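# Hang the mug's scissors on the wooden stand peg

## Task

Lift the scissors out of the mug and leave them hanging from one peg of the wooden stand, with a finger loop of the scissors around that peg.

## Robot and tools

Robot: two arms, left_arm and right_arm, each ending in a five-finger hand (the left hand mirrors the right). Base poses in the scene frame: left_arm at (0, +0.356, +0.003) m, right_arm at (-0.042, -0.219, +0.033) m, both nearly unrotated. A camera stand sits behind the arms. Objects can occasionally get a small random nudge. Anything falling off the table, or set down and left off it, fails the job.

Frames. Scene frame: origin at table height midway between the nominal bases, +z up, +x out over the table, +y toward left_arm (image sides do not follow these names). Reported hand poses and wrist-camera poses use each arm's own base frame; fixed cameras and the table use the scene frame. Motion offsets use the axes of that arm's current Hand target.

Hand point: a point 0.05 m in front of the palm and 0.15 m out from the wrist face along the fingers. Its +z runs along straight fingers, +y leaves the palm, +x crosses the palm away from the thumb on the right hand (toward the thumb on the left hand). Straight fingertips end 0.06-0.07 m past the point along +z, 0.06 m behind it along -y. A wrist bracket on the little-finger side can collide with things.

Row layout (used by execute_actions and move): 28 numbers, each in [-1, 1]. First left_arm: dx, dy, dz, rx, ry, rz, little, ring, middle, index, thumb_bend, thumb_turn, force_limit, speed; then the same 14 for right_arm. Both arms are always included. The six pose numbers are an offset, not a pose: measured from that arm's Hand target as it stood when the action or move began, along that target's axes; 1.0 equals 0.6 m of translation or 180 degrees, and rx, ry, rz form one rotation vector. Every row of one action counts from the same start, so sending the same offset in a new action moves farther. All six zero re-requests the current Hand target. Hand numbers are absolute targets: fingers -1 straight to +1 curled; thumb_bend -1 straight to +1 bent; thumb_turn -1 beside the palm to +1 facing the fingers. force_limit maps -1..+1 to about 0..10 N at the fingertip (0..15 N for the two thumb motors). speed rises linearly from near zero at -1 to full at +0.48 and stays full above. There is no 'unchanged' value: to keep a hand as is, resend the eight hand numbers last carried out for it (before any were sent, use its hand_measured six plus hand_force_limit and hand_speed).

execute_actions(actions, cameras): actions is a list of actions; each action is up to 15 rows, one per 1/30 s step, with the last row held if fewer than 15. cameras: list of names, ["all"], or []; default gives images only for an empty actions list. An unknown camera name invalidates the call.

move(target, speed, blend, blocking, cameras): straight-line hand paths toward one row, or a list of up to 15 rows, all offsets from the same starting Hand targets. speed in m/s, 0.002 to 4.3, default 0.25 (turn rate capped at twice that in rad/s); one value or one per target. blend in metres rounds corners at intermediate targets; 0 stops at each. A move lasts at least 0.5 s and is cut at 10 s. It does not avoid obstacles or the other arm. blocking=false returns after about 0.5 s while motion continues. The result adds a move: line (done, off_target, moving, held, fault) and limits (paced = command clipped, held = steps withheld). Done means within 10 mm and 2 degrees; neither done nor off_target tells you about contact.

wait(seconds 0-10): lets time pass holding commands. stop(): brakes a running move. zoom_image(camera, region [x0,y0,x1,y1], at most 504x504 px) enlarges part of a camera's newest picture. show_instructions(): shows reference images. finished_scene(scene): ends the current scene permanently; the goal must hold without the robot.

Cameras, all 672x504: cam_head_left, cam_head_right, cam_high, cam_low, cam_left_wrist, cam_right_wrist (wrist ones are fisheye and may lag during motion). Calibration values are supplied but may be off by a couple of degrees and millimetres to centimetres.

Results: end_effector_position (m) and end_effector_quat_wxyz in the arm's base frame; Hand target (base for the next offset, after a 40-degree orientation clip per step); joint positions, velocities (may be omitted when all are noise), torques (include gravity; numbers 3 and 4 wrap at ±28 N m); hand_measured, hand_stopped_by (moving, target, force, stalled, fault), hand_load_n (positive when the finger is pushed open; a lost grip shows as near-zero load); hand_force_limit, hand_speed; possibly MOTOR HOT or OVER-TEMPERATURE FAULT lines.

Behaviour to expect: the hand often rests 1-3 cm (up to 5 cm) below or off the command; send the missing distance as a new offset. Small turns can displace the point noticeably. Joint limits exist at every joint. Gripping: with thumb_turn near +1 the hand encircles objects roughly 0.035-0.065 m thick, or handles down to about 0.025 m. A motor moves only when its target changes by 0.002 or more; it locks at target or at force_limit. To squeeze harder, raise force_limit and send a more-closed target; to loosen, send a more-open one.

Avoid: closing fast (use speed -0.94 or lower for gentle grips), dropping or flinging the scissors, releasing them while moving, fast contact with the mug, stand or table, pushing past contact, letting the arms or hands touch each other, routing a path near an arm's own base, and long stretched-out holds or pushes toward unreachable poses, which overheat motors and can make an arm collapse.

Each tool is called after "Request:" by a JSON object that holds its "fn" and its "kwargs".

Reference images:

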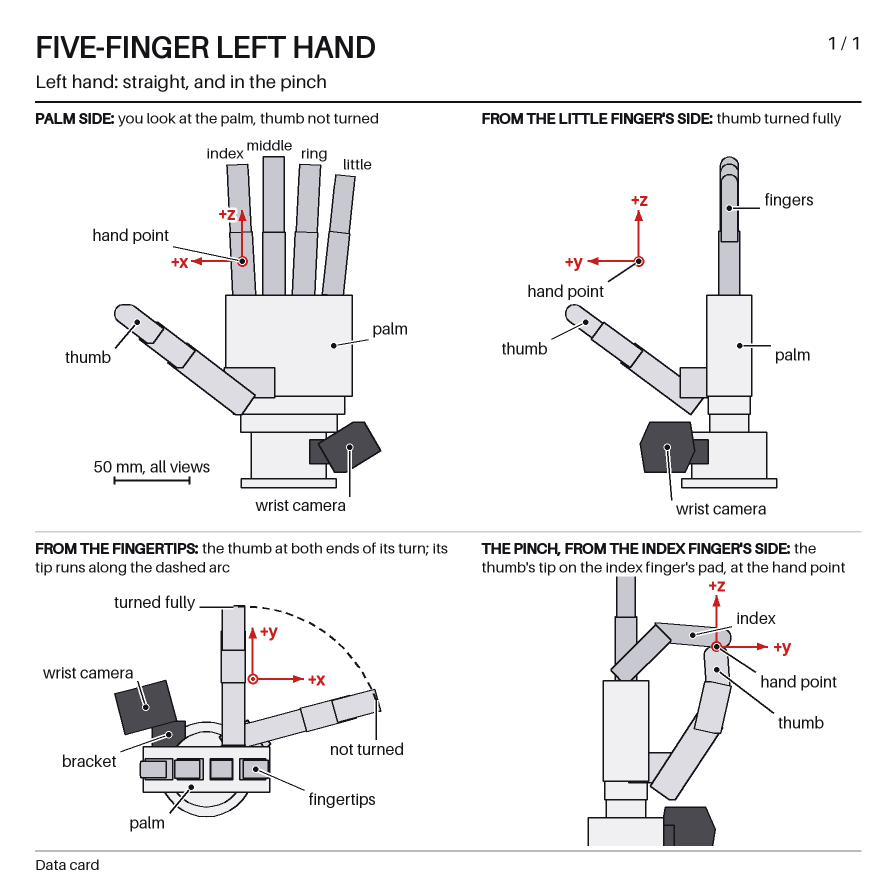

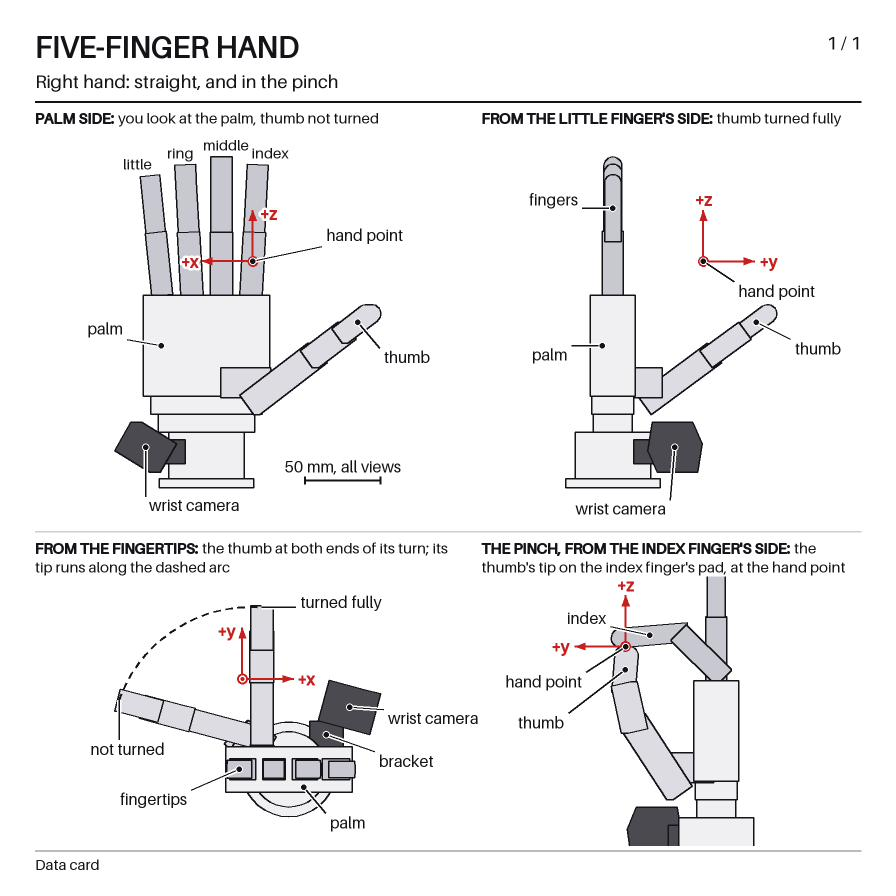

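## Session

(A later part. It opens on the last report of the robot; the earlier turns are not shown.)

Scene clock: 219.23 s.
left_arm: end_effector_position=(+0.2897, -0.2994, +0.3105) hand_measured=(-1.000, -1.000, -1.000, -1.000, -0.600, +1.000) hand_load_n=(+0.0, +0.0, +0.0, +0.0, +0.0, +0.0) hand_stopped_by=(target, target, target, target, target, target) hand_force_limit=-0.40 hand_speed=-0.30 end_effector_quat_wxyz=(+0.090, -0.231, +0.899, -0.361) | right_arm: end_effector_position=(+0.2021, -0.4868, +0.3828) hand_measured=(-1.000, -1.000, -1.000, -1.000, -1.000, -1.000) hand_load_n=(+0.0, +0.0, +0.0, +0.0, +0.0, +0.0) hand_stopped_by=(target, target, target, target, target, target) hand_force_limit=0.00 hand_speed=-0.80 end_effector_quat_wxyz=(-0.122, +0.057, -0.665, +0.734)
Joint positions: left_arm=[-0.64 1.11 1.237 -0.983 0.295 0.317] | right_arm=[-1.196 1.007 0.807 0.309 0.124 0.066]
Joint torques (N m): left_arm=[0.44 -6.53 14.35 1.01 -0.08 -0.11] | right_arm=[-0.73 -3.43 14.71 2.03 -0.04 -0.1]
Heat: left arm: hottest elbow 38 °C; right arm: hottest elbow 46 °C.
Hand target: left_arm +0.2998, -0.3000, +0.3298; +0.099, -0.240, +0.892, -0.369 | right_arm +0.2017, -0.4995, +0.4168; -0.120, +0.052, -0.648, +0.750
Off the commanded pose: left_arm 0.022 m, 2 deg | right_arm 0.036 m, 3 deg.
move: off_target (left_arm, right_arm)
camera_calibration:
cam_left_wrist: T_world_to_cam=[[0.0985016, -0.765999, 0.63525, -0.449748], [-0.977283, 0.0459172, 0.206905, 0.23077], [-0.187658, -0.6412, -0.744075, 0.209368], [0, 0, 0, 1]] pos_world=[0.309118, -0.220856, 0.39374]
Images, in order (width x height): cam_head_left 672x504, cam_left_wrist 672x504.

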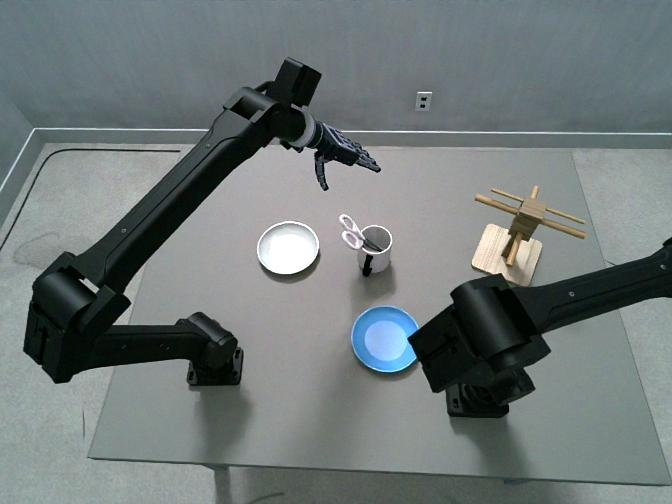

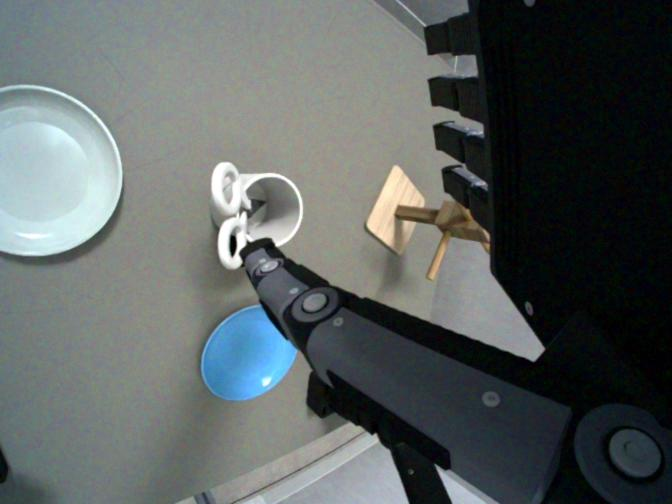

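Request:
{"fn": "move", "kwargs": {"target": [-0.0053,0.3352,-0.0283,-0.2485,0.0284,0.0692,-1,-1,-1,-1,-0.6,1,-0.4,-0.3,0,0,0,0,0,0,-1,-1,-1,-1,-1,-1,0,-0.8], "speed": 0.3, "cameras": ["cam_head_left","cam_high","cam_low","cam_left_wrist"]}}

Request:
{"fn": "zoom_image", "kwargs": {"camera": "cam_high", "region": [320, 100, 460, 240]}}

Scene clock: 224.97 s.
left_arm: end_effector_position=(+0.2298, -0.1648, +0.2032) hand_measured=(-1.000, -1.000, -1.000, -1.000, -0.600, +1.000) hand_load_n=(+0.0, +0.0, +0.0, +0.0, +0.0, +0.0) hand_stopped_by=(target, target, target, target, target, target) hand_force_limit=-0.40 hand_speed=-0.30 end_effector_quat_wxyz=(+0.008, -0.161, +0.987, -0.010) | right_arm: end_effector_position=(+0.2021, -0.4868, +0.3828) hand_measured=(-1.000, -1.000, -1.000, -1.000, -1.000, -1.000) hand_load_n=(+0.0, +0.0, +0.0, +0.0, +0.0, +0.0) hand_stopped_by=(target, target, target, target, target, target) hand_force_limit=0.00 hand_speed=-0.80 end_effector_quat_wxyz=(-0.122, +0.057, -0.665, +0.734)
Joint positions: left_arm=[-0.649 1.24 1.141 -1.446 0.003 0.599] | right_arm=[-1.196 1.007 0.807 0.309 0.124 0.066]
Joint torques (N m): left_arm=[-2.14 -7.36 8.83 -0.23 -0.27 0.1] | right_arm=[-0.73 -3.43 14.69 2.04 -0.04 -0.1]
Heat: left arm: hottest elbow 39 °C; right arm: hottest elbow 47 °C.
Hand target: left_arm +0.2251, -0.1648, +0.2000; +0.000, -0.148, +0.989, +0.000 | right_arm +0.2017, -0.4995, +0.4168; -0.120, +0.052, -0.648, +0.750
Off the commanded pose: left_arm 0.006 m, 2 deg | right_arm 0.036 m, 3 deg.
move: off_target (right_arm)
camera_calibration:
cam_left_wrist: T_world_to_cam=[[0.0349451, -0.999166, -0.0211439, -0.163062], [-0.874191, -0.0408135, 0.483864, 0.0940133], [-0.484324, 0.00157508, -0.874887, 0.40524], [0, 0, 0, 1]] pos_world=[0.284151, -0.159727, 0.305602]
Images, in order (width x height): cam_head_left 672x504, cam_high 672x504, cam_low 672x504, cam_left_wrist 672x504.

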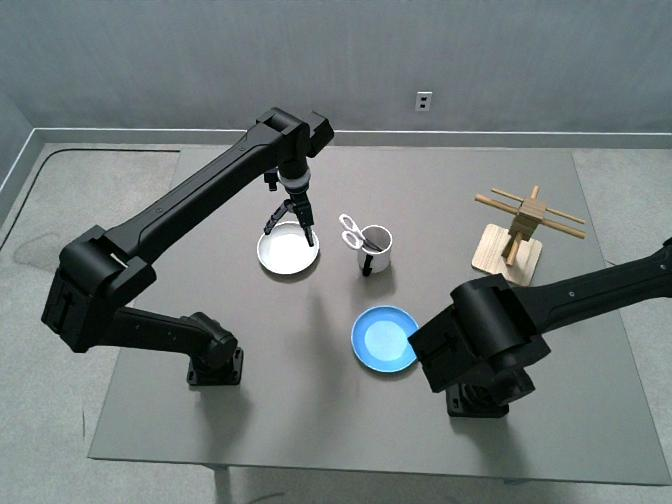

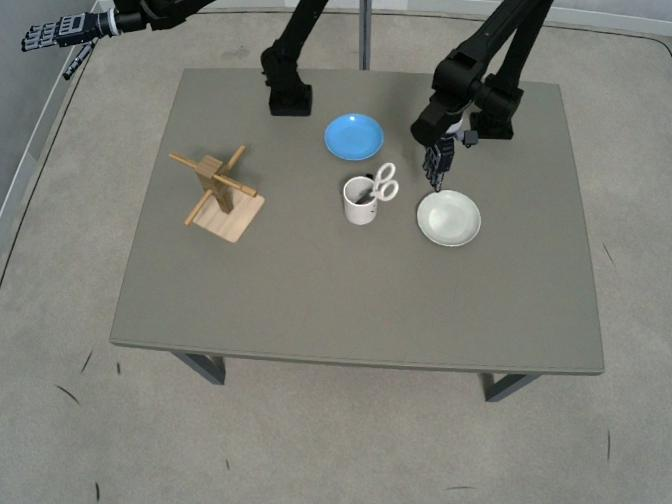

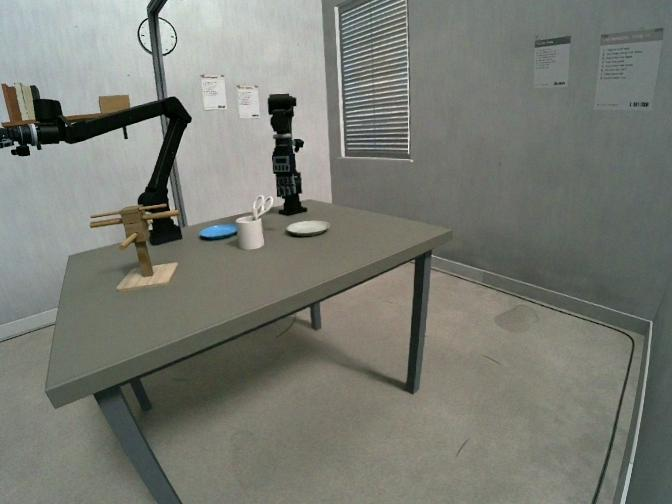

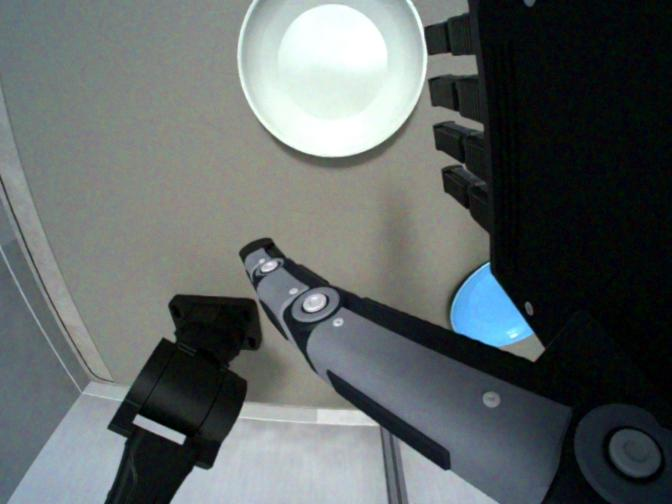

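Scaled by 3.600 from the camera's 672x504 image, which has a finer 960x720 frame.

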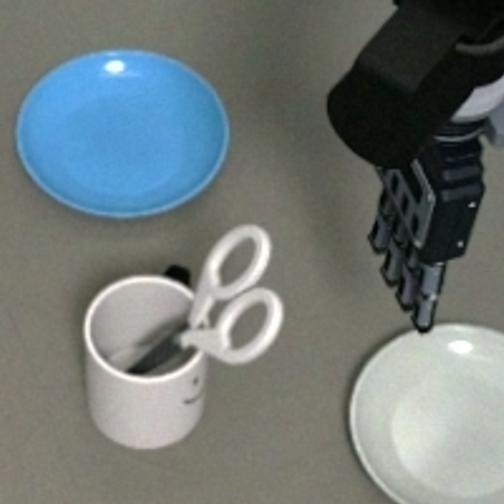

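Request:
{"fn": "move", "kwargs": {"target": [[0.045,0,0.037,0,0,0,-1,-1,-1,-1,-0.6,1,-0.4,-0.3,0,0,0,0,0,0,-1,-1,-1,-1,-1,-1,0,-0.8],[0.045,-0.19,0.037,0,0,0,-1,-1,-1,-1,-0.6,1,-0.4,-0.3,0,0,0,0,0,0,-1,-1,-1,-1,-1,-1,0,-0.8]], "speed": 0.1, "cameras": ["cam_head_left","cam_high","cam_low"]}}

Request:
{"fn": "zoom_image", "kwargs": {"camera": "cam_high", "region": [320, 100, 460, 240]}}

Request:
{"fn": "zoom_image", "kwargs": {"camera": "cam_low", "region": [180, 140, 320, 260]}}

Request:
{"fn": "zoom_image", "kwargs": {"camera": "cam_head_left", "region": [300, 190, 420, 310]}}

Scene clock: 230.93 s.
left_arm: end_effector_position=(+0.2249, -0.2646, +0.1711) hand_measured=(-1.000, -1.000, -1.000, -1.000, -0.600, +1.000) hand_load_n=(+0.0, +0.0, +0.0, +0.0, +0.0, +0.0) hand_stopped_by=(target, target, target, target, target, target) hand_force_limit=-0.40 hand_speed=-0.30 end_effector_quat_wxyz=(-0.010, -0.149, +0.989, +0.014) | right_arm: end_effector_position=(+0.2021, -0.4868, +0.3828) hand_measured=(-1.000, -1.000, -1.000, -1.000, -1.000, -1.000) hand_load_n=(+0.0, +0.0, +0.0, +0.0, +0.0, -0.5) hand_stopped_by=(target, target, target, target, target, target) hand_force_limit=0.00 hand_speed=-0.80 end_effector_quat_wxyz=(-0.122, +0.057, -0.665, +0.734)
Joint positions: left_arm=[-0.854 1.466 1.262 -1.401 0.001 0.419] | right_arm=[-1.196 1.007 0.807 0.309 0.124 0.066]
Joint torques (N m): left_arm=[-2.02 -10.52 12.49 0.49 -0.19 -0.1] | right_arm=[-0.73 -3.43 14.69 2.03 -0.04 -0.1]
Heat: left arm: hottest elbow 40 °C; right arm: hottest elbow 47 °C.
Hand target: left_arm +0.2325, -0.2818, +0.1777; +0.000, -0.148, +0.989, +0.000 | right_arm +0.2017, -0.4995, +0.4168; -0.120, +0.052, -0.648, +0.750
Off the commanded pose: left_arm 0.020 m, 2 deg | right_arm 0.036 m, 3 deg.
move: off_target (left_arm, right_arm)
Images, in order (width x height): cam_head_left 672x504, cam_high 672x504, cam_low 672x504.

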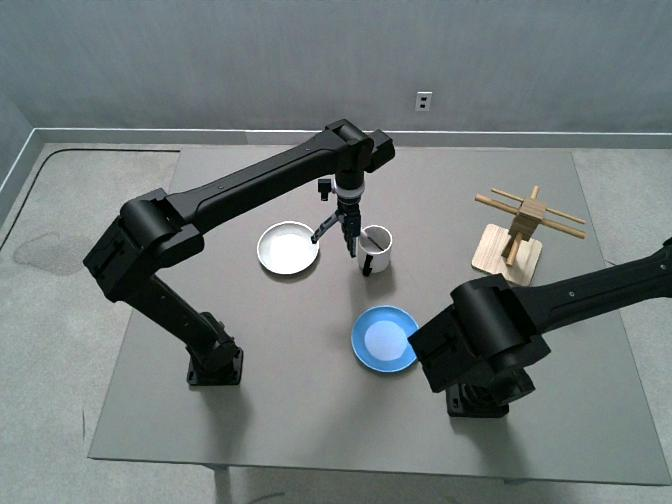

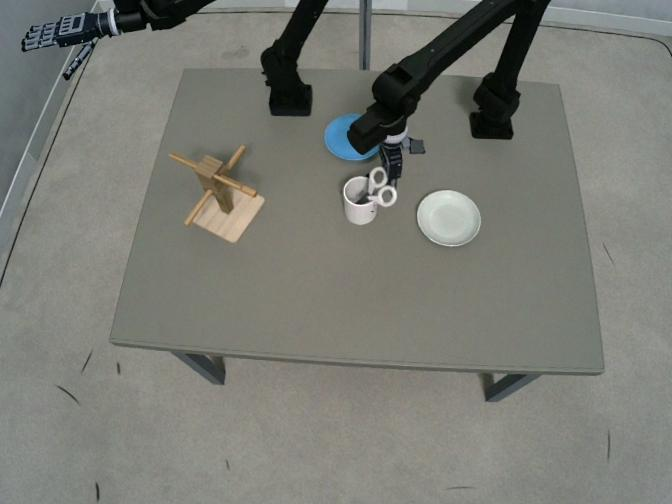

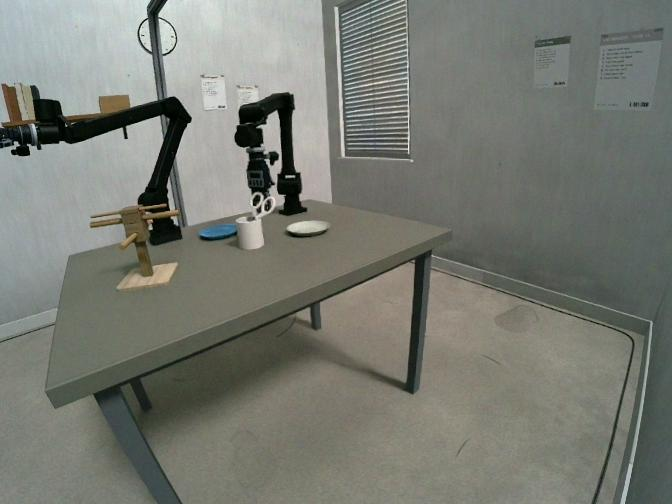

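Scaled by 3.600 from the camera's 672x504 image, which has a finer 960x720 frame.

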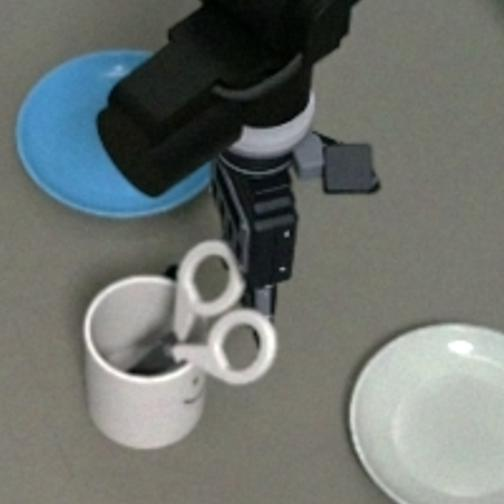

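Scaled by 3.600 from the camera's 672x504 image, which has a finer 960x720 frame.

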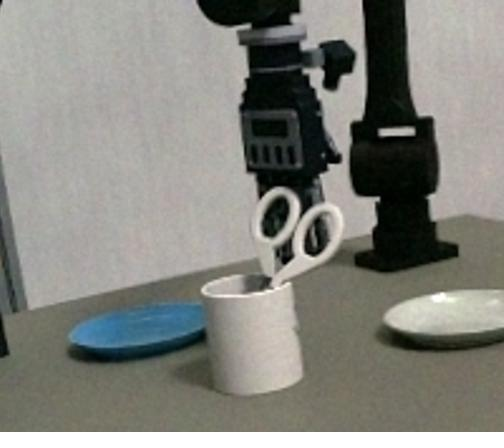

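Scaled by 4.200 from the camera's 672x504 image, which has a finer 960x720 frame.

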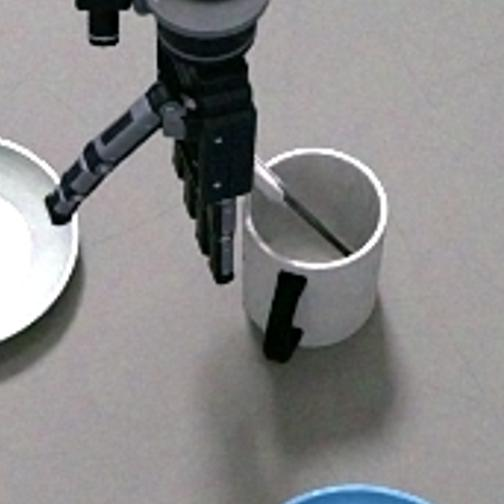

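Request:
{"fn": "move", "kwargs": {"target": [0.0,-0.12,-0.012,0,0,0,-1,-1,-1,-1,-0.6,1,-0.4,-0.3,0,0,0,0,0,0,-1,-1,-1,-1,-1,-1,0,-0.8], "speed": 0.08, "cameras": ["cam_head_left","cam_high","cam_low"]}}

Request:
{"fn": "zoom_image", "kwargs": {"camera": "cam_high", "region": [320, 100, 460, 240]}}

Request:
{"fn": "zoom_image", "kwargs": {"camera": "cam_low", "region": [180, 140, 320, 260]}}

Request:
{"fn": "zoom_image", "kwargs": {"camera": "cam_head_left", "region": [300, 190, 420, 310]}}

Scene clock: 234.40 s.
left_arm: end_effector_position=(+0.2520, -0.3379, +0.1807) hand_measured=(-1.000, -1.000, -1.000, -1.000, -0.600, +1.000) hand_load_n=(+0.0, -0.5, +0.0, -0.5, +0.0, +0.0) hand_stopped_by=(target, target, target, target, target, target) hand_force_limit=-0.40 hand_speed=-0.30 end_effector_quat_wxyz=(-0.001, -0.148, +0.989, +0.001) | right_arm: end_effector_position=(+0.2021, -0.4868, +0.3828) hand_measured=(-1.000, -1.000, -1.000, -1.000, -1.000, -1.000) hand_load_n=(+0.0, +0.0, +0.0, +0.0, +0.0, +0.0) hand_stopped_by=(target, target, target, target, target, target) hand_force_limit=0.00 hand_speed=-0.80 end_effector_quat_wxyz=(-0.122, +0.057, -0.665, +0.734)
Joint positions: left_arm=[-0.911 1.629 1.482 -1.427 0 0.362] | right_arm=[-1.196 1.007 0.807 0.309 0.124 0.066]
Joint torques (N m): left_arm=[-2.02 -12.98 12.49 -0.43 -0.15 -0.11] | right_arm=[-0.73 -3.43 14.69 2.03 -0.04 -0.1]
Heat: left arm: hottest elbow 41 °C; right arm: hottest elbow 47 °C.
Hand target: left_arm +0.2536, -0.3506, +0.1849; +0.000, -0.148, +0.989, +0.000 | right_arm +0.2017, -0.4995, +0.4168; -0.120, +0.052, -0.648, +0.750
Off the commanded pose: left_arm 0.014 m, 0 deg | right_arm 0.036 m, 3 deg.
move: off_target (left_arm, right_arm)
Images, in order (width x height): cam_head_left 672x504, cam_high 672x504, cam_low 672x504.

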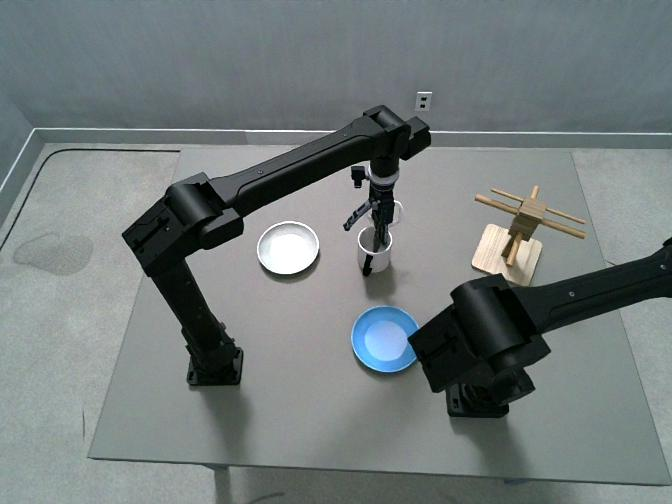

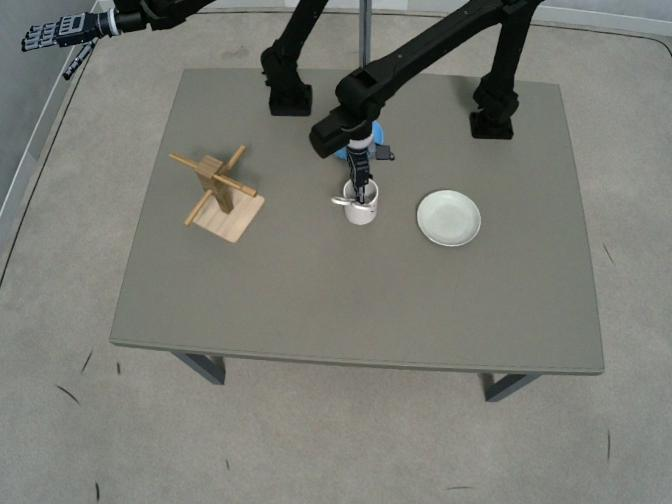

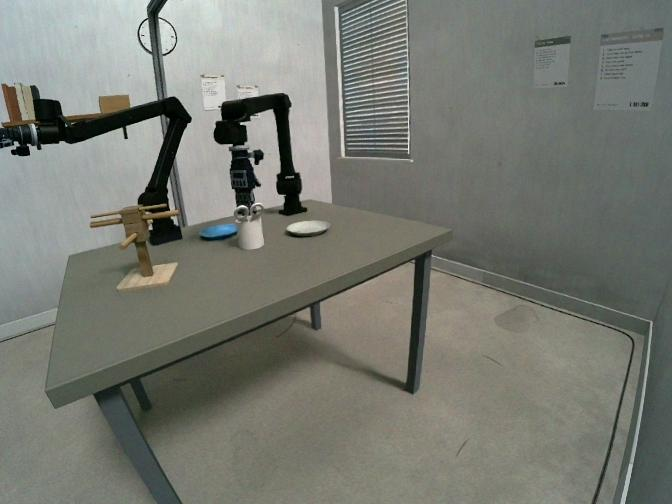

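Scaled by 3.600 from the camera's 672x504 image, which has a finer 960x720 frame.

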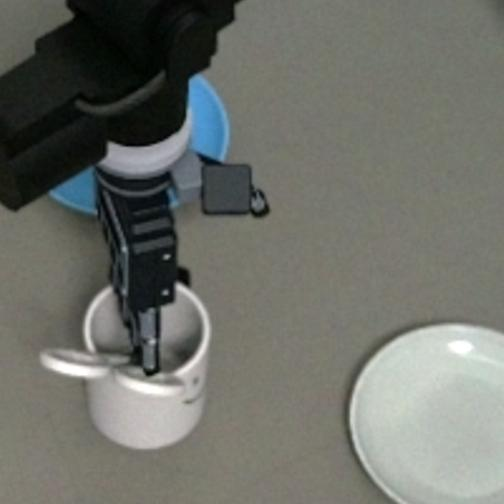

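Scaled by 3.600 from the camera's 672x504 image, which has a finer 960x720 frame.

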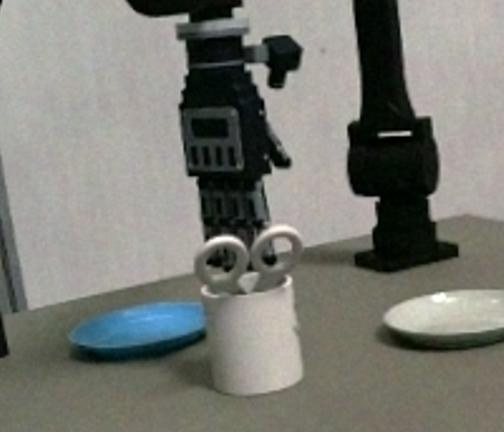

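Scaled by 4.200 from the camera's 672x504 image, which has a finer 960x720 frame.

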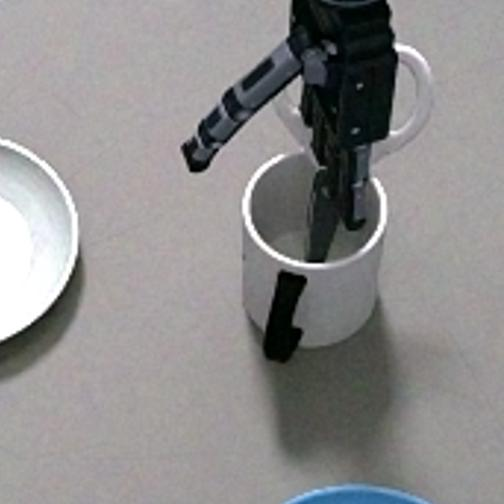

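Request:
{"fn": "move", "kwargs": {"target": [[0.03,0.08,-0.05,0,0,0,-1,-1,-1,-1,-0.6,1,-0.4,-0.3,0,0,0,0,0,0,-1,-1,-1,-1,-1,-1,0,-0.8],[0.06,0.12,-0.22,0,0,0,-1,-1,-1,-1,-0.6,1,-0.4,-0.3,0,0,0,0,0,0,-1,-1,-1,-1,-1,-1,0,-0.8]], "speed": 0.15, "cameras": ["cam_head_left","cam_high","cam_low","cam_left_wrist"]}}

Request:
{"fn": "zoom_image", "kwargs": {"camera": "cam_high", "region": [320, 100, 460, 240]}}

Request:
{"fn": "zoom_image", "kwargs": {"camera": "cam_low", "region": [180, 140, 320, 260]}}

Request:
{"fn": "zoom_image", "kwargs": {"camera": "cam_head_left", "region": [320, 190, 440, 290]}}

Scene clock: 241.17 s.
left_arm: end_effector_position=(+0.1991, -0.2832, +0.3078) hand_measured=(-1.000, -1.000, -1.000, -1.000, -0.600, +1.000) hand_load_n=(+0.0, +0.0, +0.0, +0.0, +0.0, +0.0) hand_stopped_by=(target, target, target, target, target, target) hand_force_limit=-0.40 hand_speed=-0.30 end_effector_quat_wxyz=(+0.009, -0.149, +0.989, -0.018) | right_arm: end_effector_position=(+0.2021, -0.4868, +0.3828) hand_measured=(-1.000, -1.000, -1.000, -1.000, -1.000, -1.000) hand_load_n=(+0.0, +0.0, +0.0, +0.0, +0.0, -0.5) hand_stopped_by=(target, target, target, target, target, target) hand_force_limit=0.00 hand_speed=-0.80 end_effector_quat_wxyz=(-0.122, +0.057, -0.665, +0.734)
Joint positions: left_arm=[-0.931 1.404 1.57 -1.697 0 0.341] | right_arm=[-1.196 1.007 0.807 0.309 0.124 0.066]
Joint torques (N m): left_arm=[-2.08 -10.05 12.29 -0.21 -0.11 -0.11] | right_arm=[-0.73 -3.49 14.69 2.03 -0.04 -0.1]
Heat: left arm: hottest elbow 41 °C; right arm: hottest elbow 47 °C.
Hand target: left_arm +0.1981, -0.2923, +0.3169; +0.000, -0.148, +0.989, +0.000 | right_arm +0.2017, -0.4995, +0.4168; -0.120, +0.052, -0.648, +0.750
Off the commanded pose: left_arm 0.013 m, 2 deg | right_arm 0.036 m, 3 deg.
joint sent to its limit (left arm) — joint 4 (wrist pitch), lower limit. The joint targets are off in orientation, not in position.
move: off_target (left_arm, right_arm)
camera_calibration:
cam_left_wrist: T_world_to_cam=[[0.0113136, -0.999911, -0.00707649, -0.277838], [-0.877344, -0.0133215, 0.479677, 0.0213933], [-0.479729, 0.000781653, -0.877417, 0.481704], [0, 0, 0, 1]] pos_world=[0.253, -0.277905, 0.410427]
Images, in order (width x height): cam_head_left 672x504, cam_high 672x504, cam_low 672x504, cam_left_wrist 672x504.

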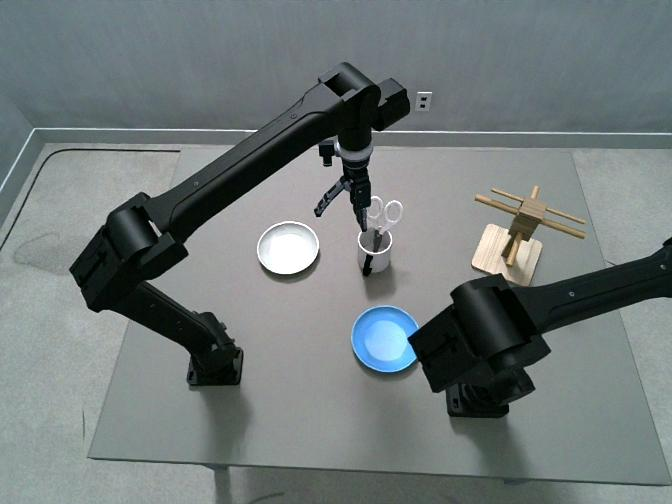

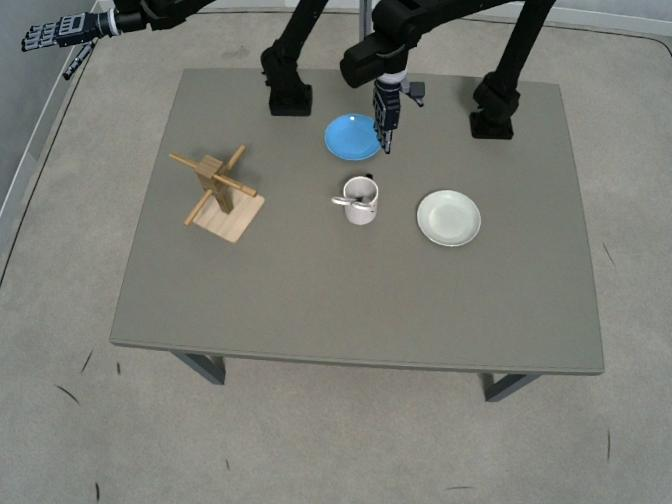

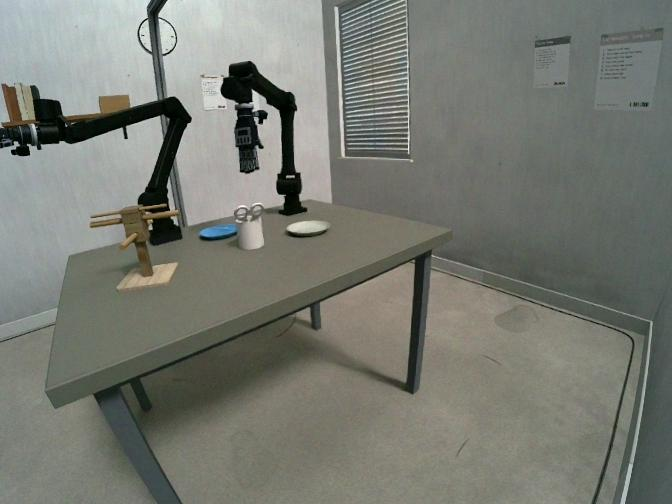

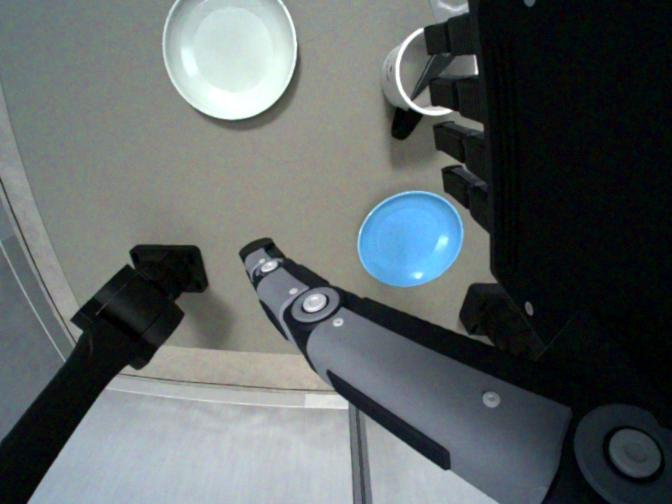

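Scaled by 3.600 from the camera's 672x504 image, which has a finer 960x720 frame.

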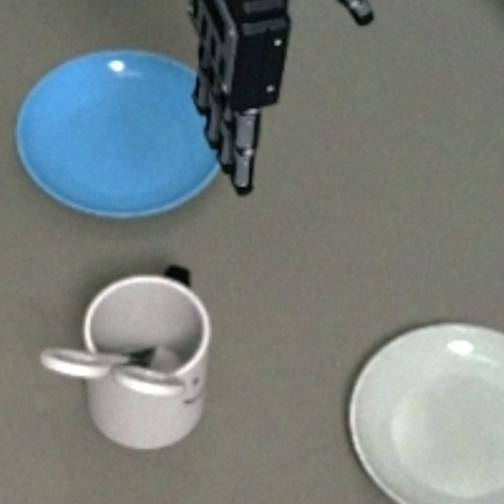

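Scaled by 3.600 from the camera's 672x504 image, which has a finer 960x720 frame.

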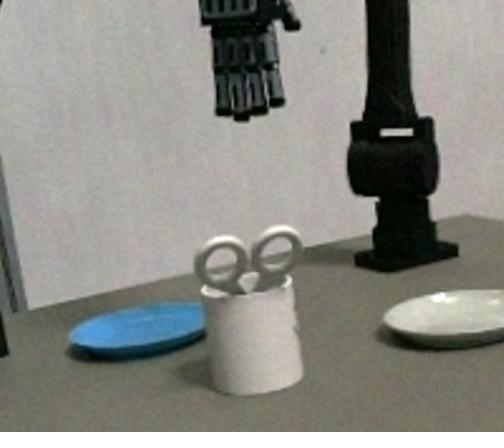

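Scaled by 4.200 from the camera's 672x504 image, which has a finer 960x720 frame.

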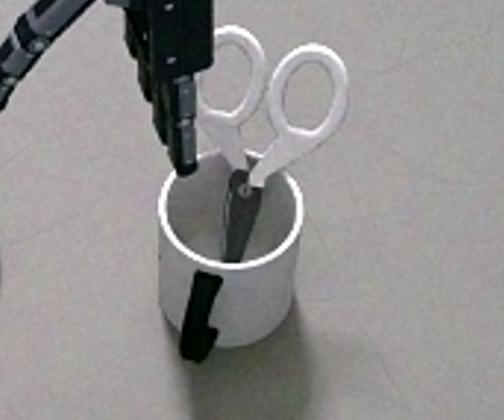

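Request:
{"fn": "move", "kwargs": {"target": [-0.0533,-0.3785,0.0783,0.0777,-0.2304,0.1794,-1,-1,-0.2,-0.2,-0.4,1,-0.1,-0.3,0,0,0,0,0,0,-1,-1,-1,-1,-1,-1,0,-0.8], "speed": 0.3, "cameras": ["cam_head_left","cam_left_wrist"]}}

Scene clock: 253.77 s.
left_arm: end_effector_position=(+0.2949, -0.4848, +0.2674) hand_measured=(-1.000, -1.000, -0.200, -0.200, -0.400, +1.000) hand_load_n=(+0.0, +0.0, +0.0, +0.0, +0.0, +0.0) hand_stopped_by=(target, target, target, target, target, target) hand_force_limit=-0.10 hand_speed=-0.30 end_effector_quat_wxyz=(+0.356, +0.131, +0.924, -0.055) | right_arm: end_effector_position=(+0.2021, -0.4868, +0.3828) hand_measured=(-1.000, -1.000, -1.000, -1.000, -1.000, -1.000) hand_load_n=(+0.0, +0.0, +0.0, +0.0, +0.0, +0.0) hand_stopped_by=(target, target, target, target, target, target) hand_force_limit=0.00 hand_speed=-0.80 end_effector_quat_wxyz=(-0.122, +0.057, -0.665, +0.734)
Joint positions: left_arm=[-1.24 1.66 1.65 -1.072 -0.577 0.76] | right_arm=[-1.196 1.007 0.807 0.309 0.124 0.066]
Joint torques (N m): left_arm=[-1.67 -15.03 12.22 1.98 -0.62 0.11] | right_arm=[-0.73 -3.43 14.69 2.04 -0.04 -0.1]
Heat: left arm: hottest elbow 44 °C; right arm: hottest elbow 47 °C.
Hand target: left_arm +0.2950, -0.5001, +0.2698; +0.362, +0.137, +0.920, -0.065 | right_arm +0.2017, -0.4995, +0.4168; -0.120, +0.052, -0.648, +0.750
Off the commanded pose: left_arm 0.015 m, 1 deg | right_arm 0.036 m, 3 deg.
move: off_target (left_arm, right_arm)
camera_calibration:
cam_left_wrist: T_world_to_cam=[[-0.446352, -0.869414, -0.21187, -0.227909], [-0.852514, 0.48511, -0.194648, 0.536762], [0.27201, 0.0937411, -0.957718, 0.337245], [0, 0, 0, 1]] pos_world=[0.264136, -0.490149, 0.379178]
Images, in order (width x height): cam_head_left 672x504, cam_left_wrist 672x504.

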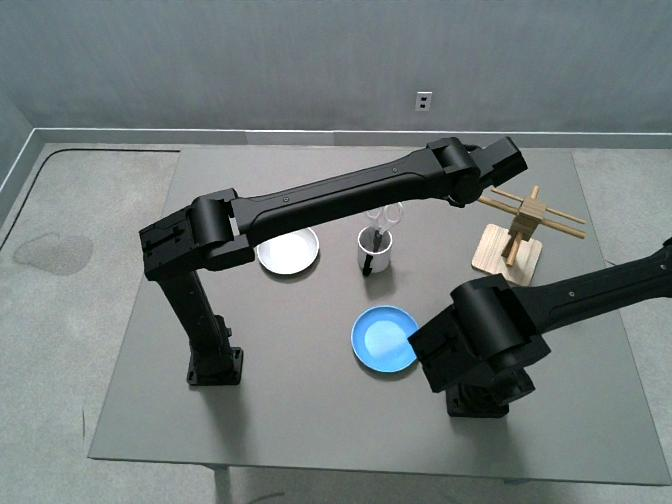

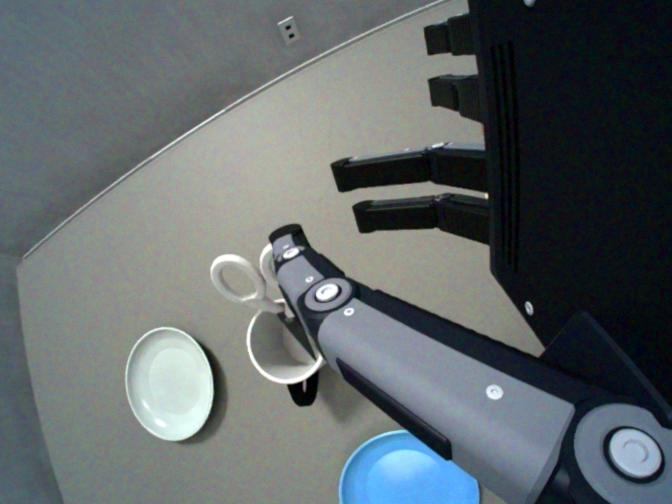

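Request:
{"fn": "move", "kwargs": {"target": [0.1723,0.0218,0.1967,0,0,0,-1,-1,-0.2,-0.2,-0.4,1,-0.1,-0.3,0,0,0,0,0,0,-1,-1,-1,-1,-1,-1,0,-0.8], "speed": 0.2, "cameras": ["cam_head_left","cam_high","cam_low","cam_left_wrist"]}}

Request:
{"fn": "zoom_image", "kwargs": {"camera": "cam_left_wrist", "region": [100, 130, 440, 385]}}

Request:
{"fn": "zoom_image", "kwargs": {"camera": "cam_high", "region": [280, 120, 420, 260]}}

Scene clock: 270.60 s.
left_arm: end_effector_position=(+0.2976, -0.4921, +0.1199) hand_measured=(-1.000, -1.000, -0.200, -0.200, -0.400, +1.000) hand_load_n=(+0.0, +0.0, +0.0, +0.0, +0.0, +0.0) hand_stopped_by=(target, target, target, target, target, target) hand_force_limit=-0.10 hand_speed=-0.30 end_effector_quat_wxyz=(+0.362, +0.135, +0.920, -0.067) | right_arm: end_effector_position=(+0.2021, -0.4868, +0.3828) hand_measured=(-1.000, -1.000, -1.000, -1.000, -1.000, -1.000) hand_load_n=(+0.0, -0.5, +0.0, +0.0, +0.0, +0.0) hand_stopped_by=(target, target, target, target, target, target) hand_force_limit=0.00 hand_speed=-0.80 end_effector_quat_wxyz=(-0.122, +0.057, -0.665, +0.734)
Joint positions: left_arm=[-1.24 1.737 1.349 -0.661 -0.571 0.78] | right_arm=[-1.196 1.007 0.807 0.309 0.124 0.066]
Joint torques (N m): left_arm=[-0.09 -16.09 9.14 2.03 -0.48 0.12] | right_arm=[-0.73 -3.43 14.69 2.04 -0.04 -0.1]
Heat: left arm: hottest elbow 44 °C; right arm: hottest elbow 48 °C.
Hand target: left_arm +0.3029, -0.4922, +0.1129; +0.362, +0.137, +0.920, -0.065 | right_arm +0.2017, -0.4995, +0.4168; -0.120, +0.052, -0.648, +0.750
Off the commanded pose: left_arm 0.009 m, 0 deg | right_arm 0.036 m, 3 deg.
move: off_target (right_arm)
camera_calibration:
cam_left_wrist: T_world_to_cam=[[-0.45949, -0.865719, -0.198491, -0.260099], [-0.841873, 0.495738, -0.213293, 0.518113], [0.283052, 0.0690985, -0.956612, 0.180429], [0, 0, 0, 1]] pos_world=[0.265601, -0.494488, 0.231483]
Images, in order (width x height): cam_head_left 672x504, cam_high 672x504, cam_low 672x504, cam_left_wrist 672x504.

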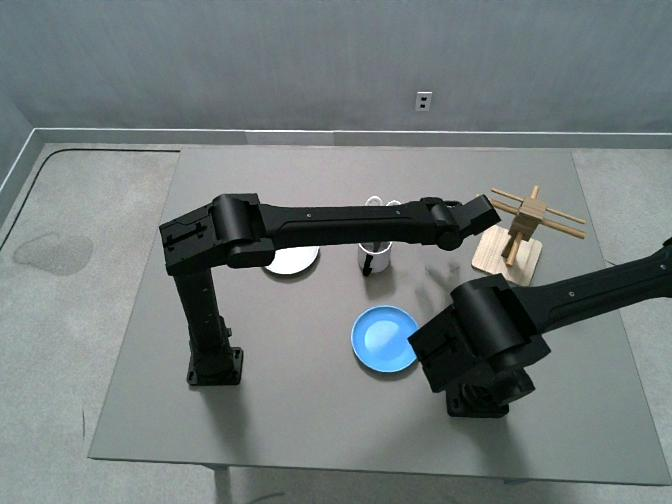

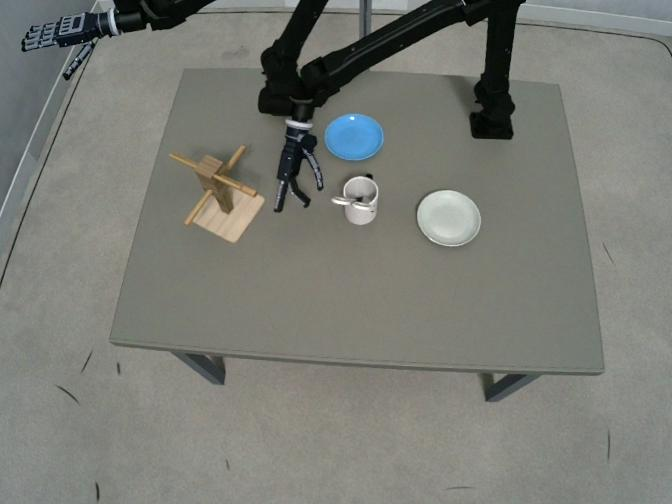

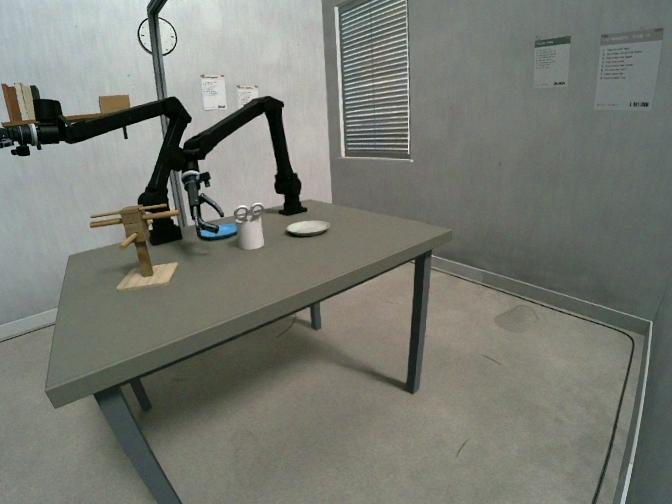

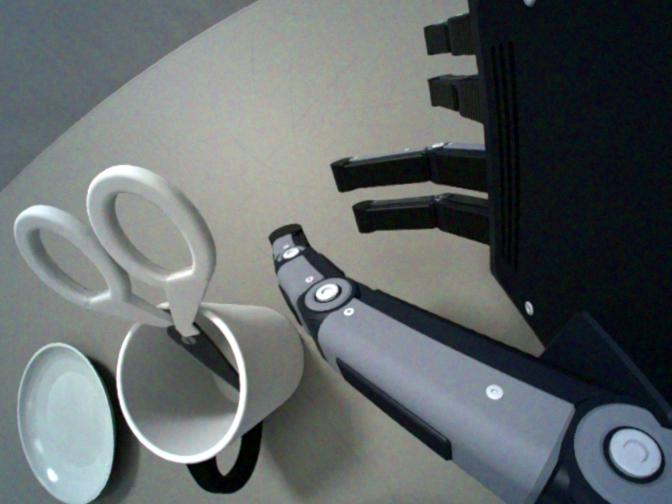

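Scaled by 1.482 from the camera's 672x504 image, which has a finer 960x720 frame.

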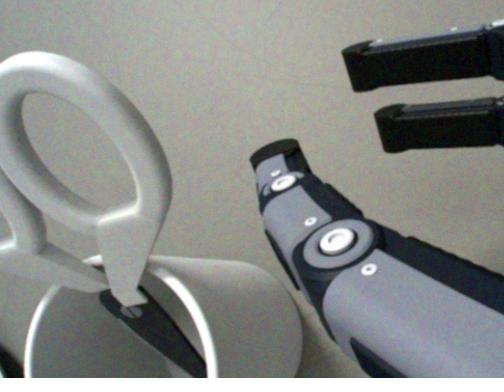

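Scaled by 3.600 from the camera's 672x504 image, which has a finer 960x720 frame.

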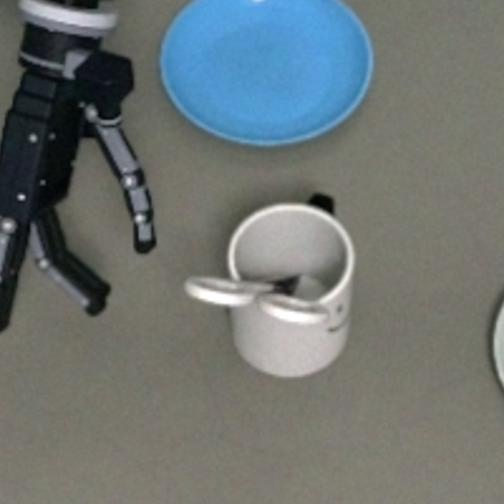

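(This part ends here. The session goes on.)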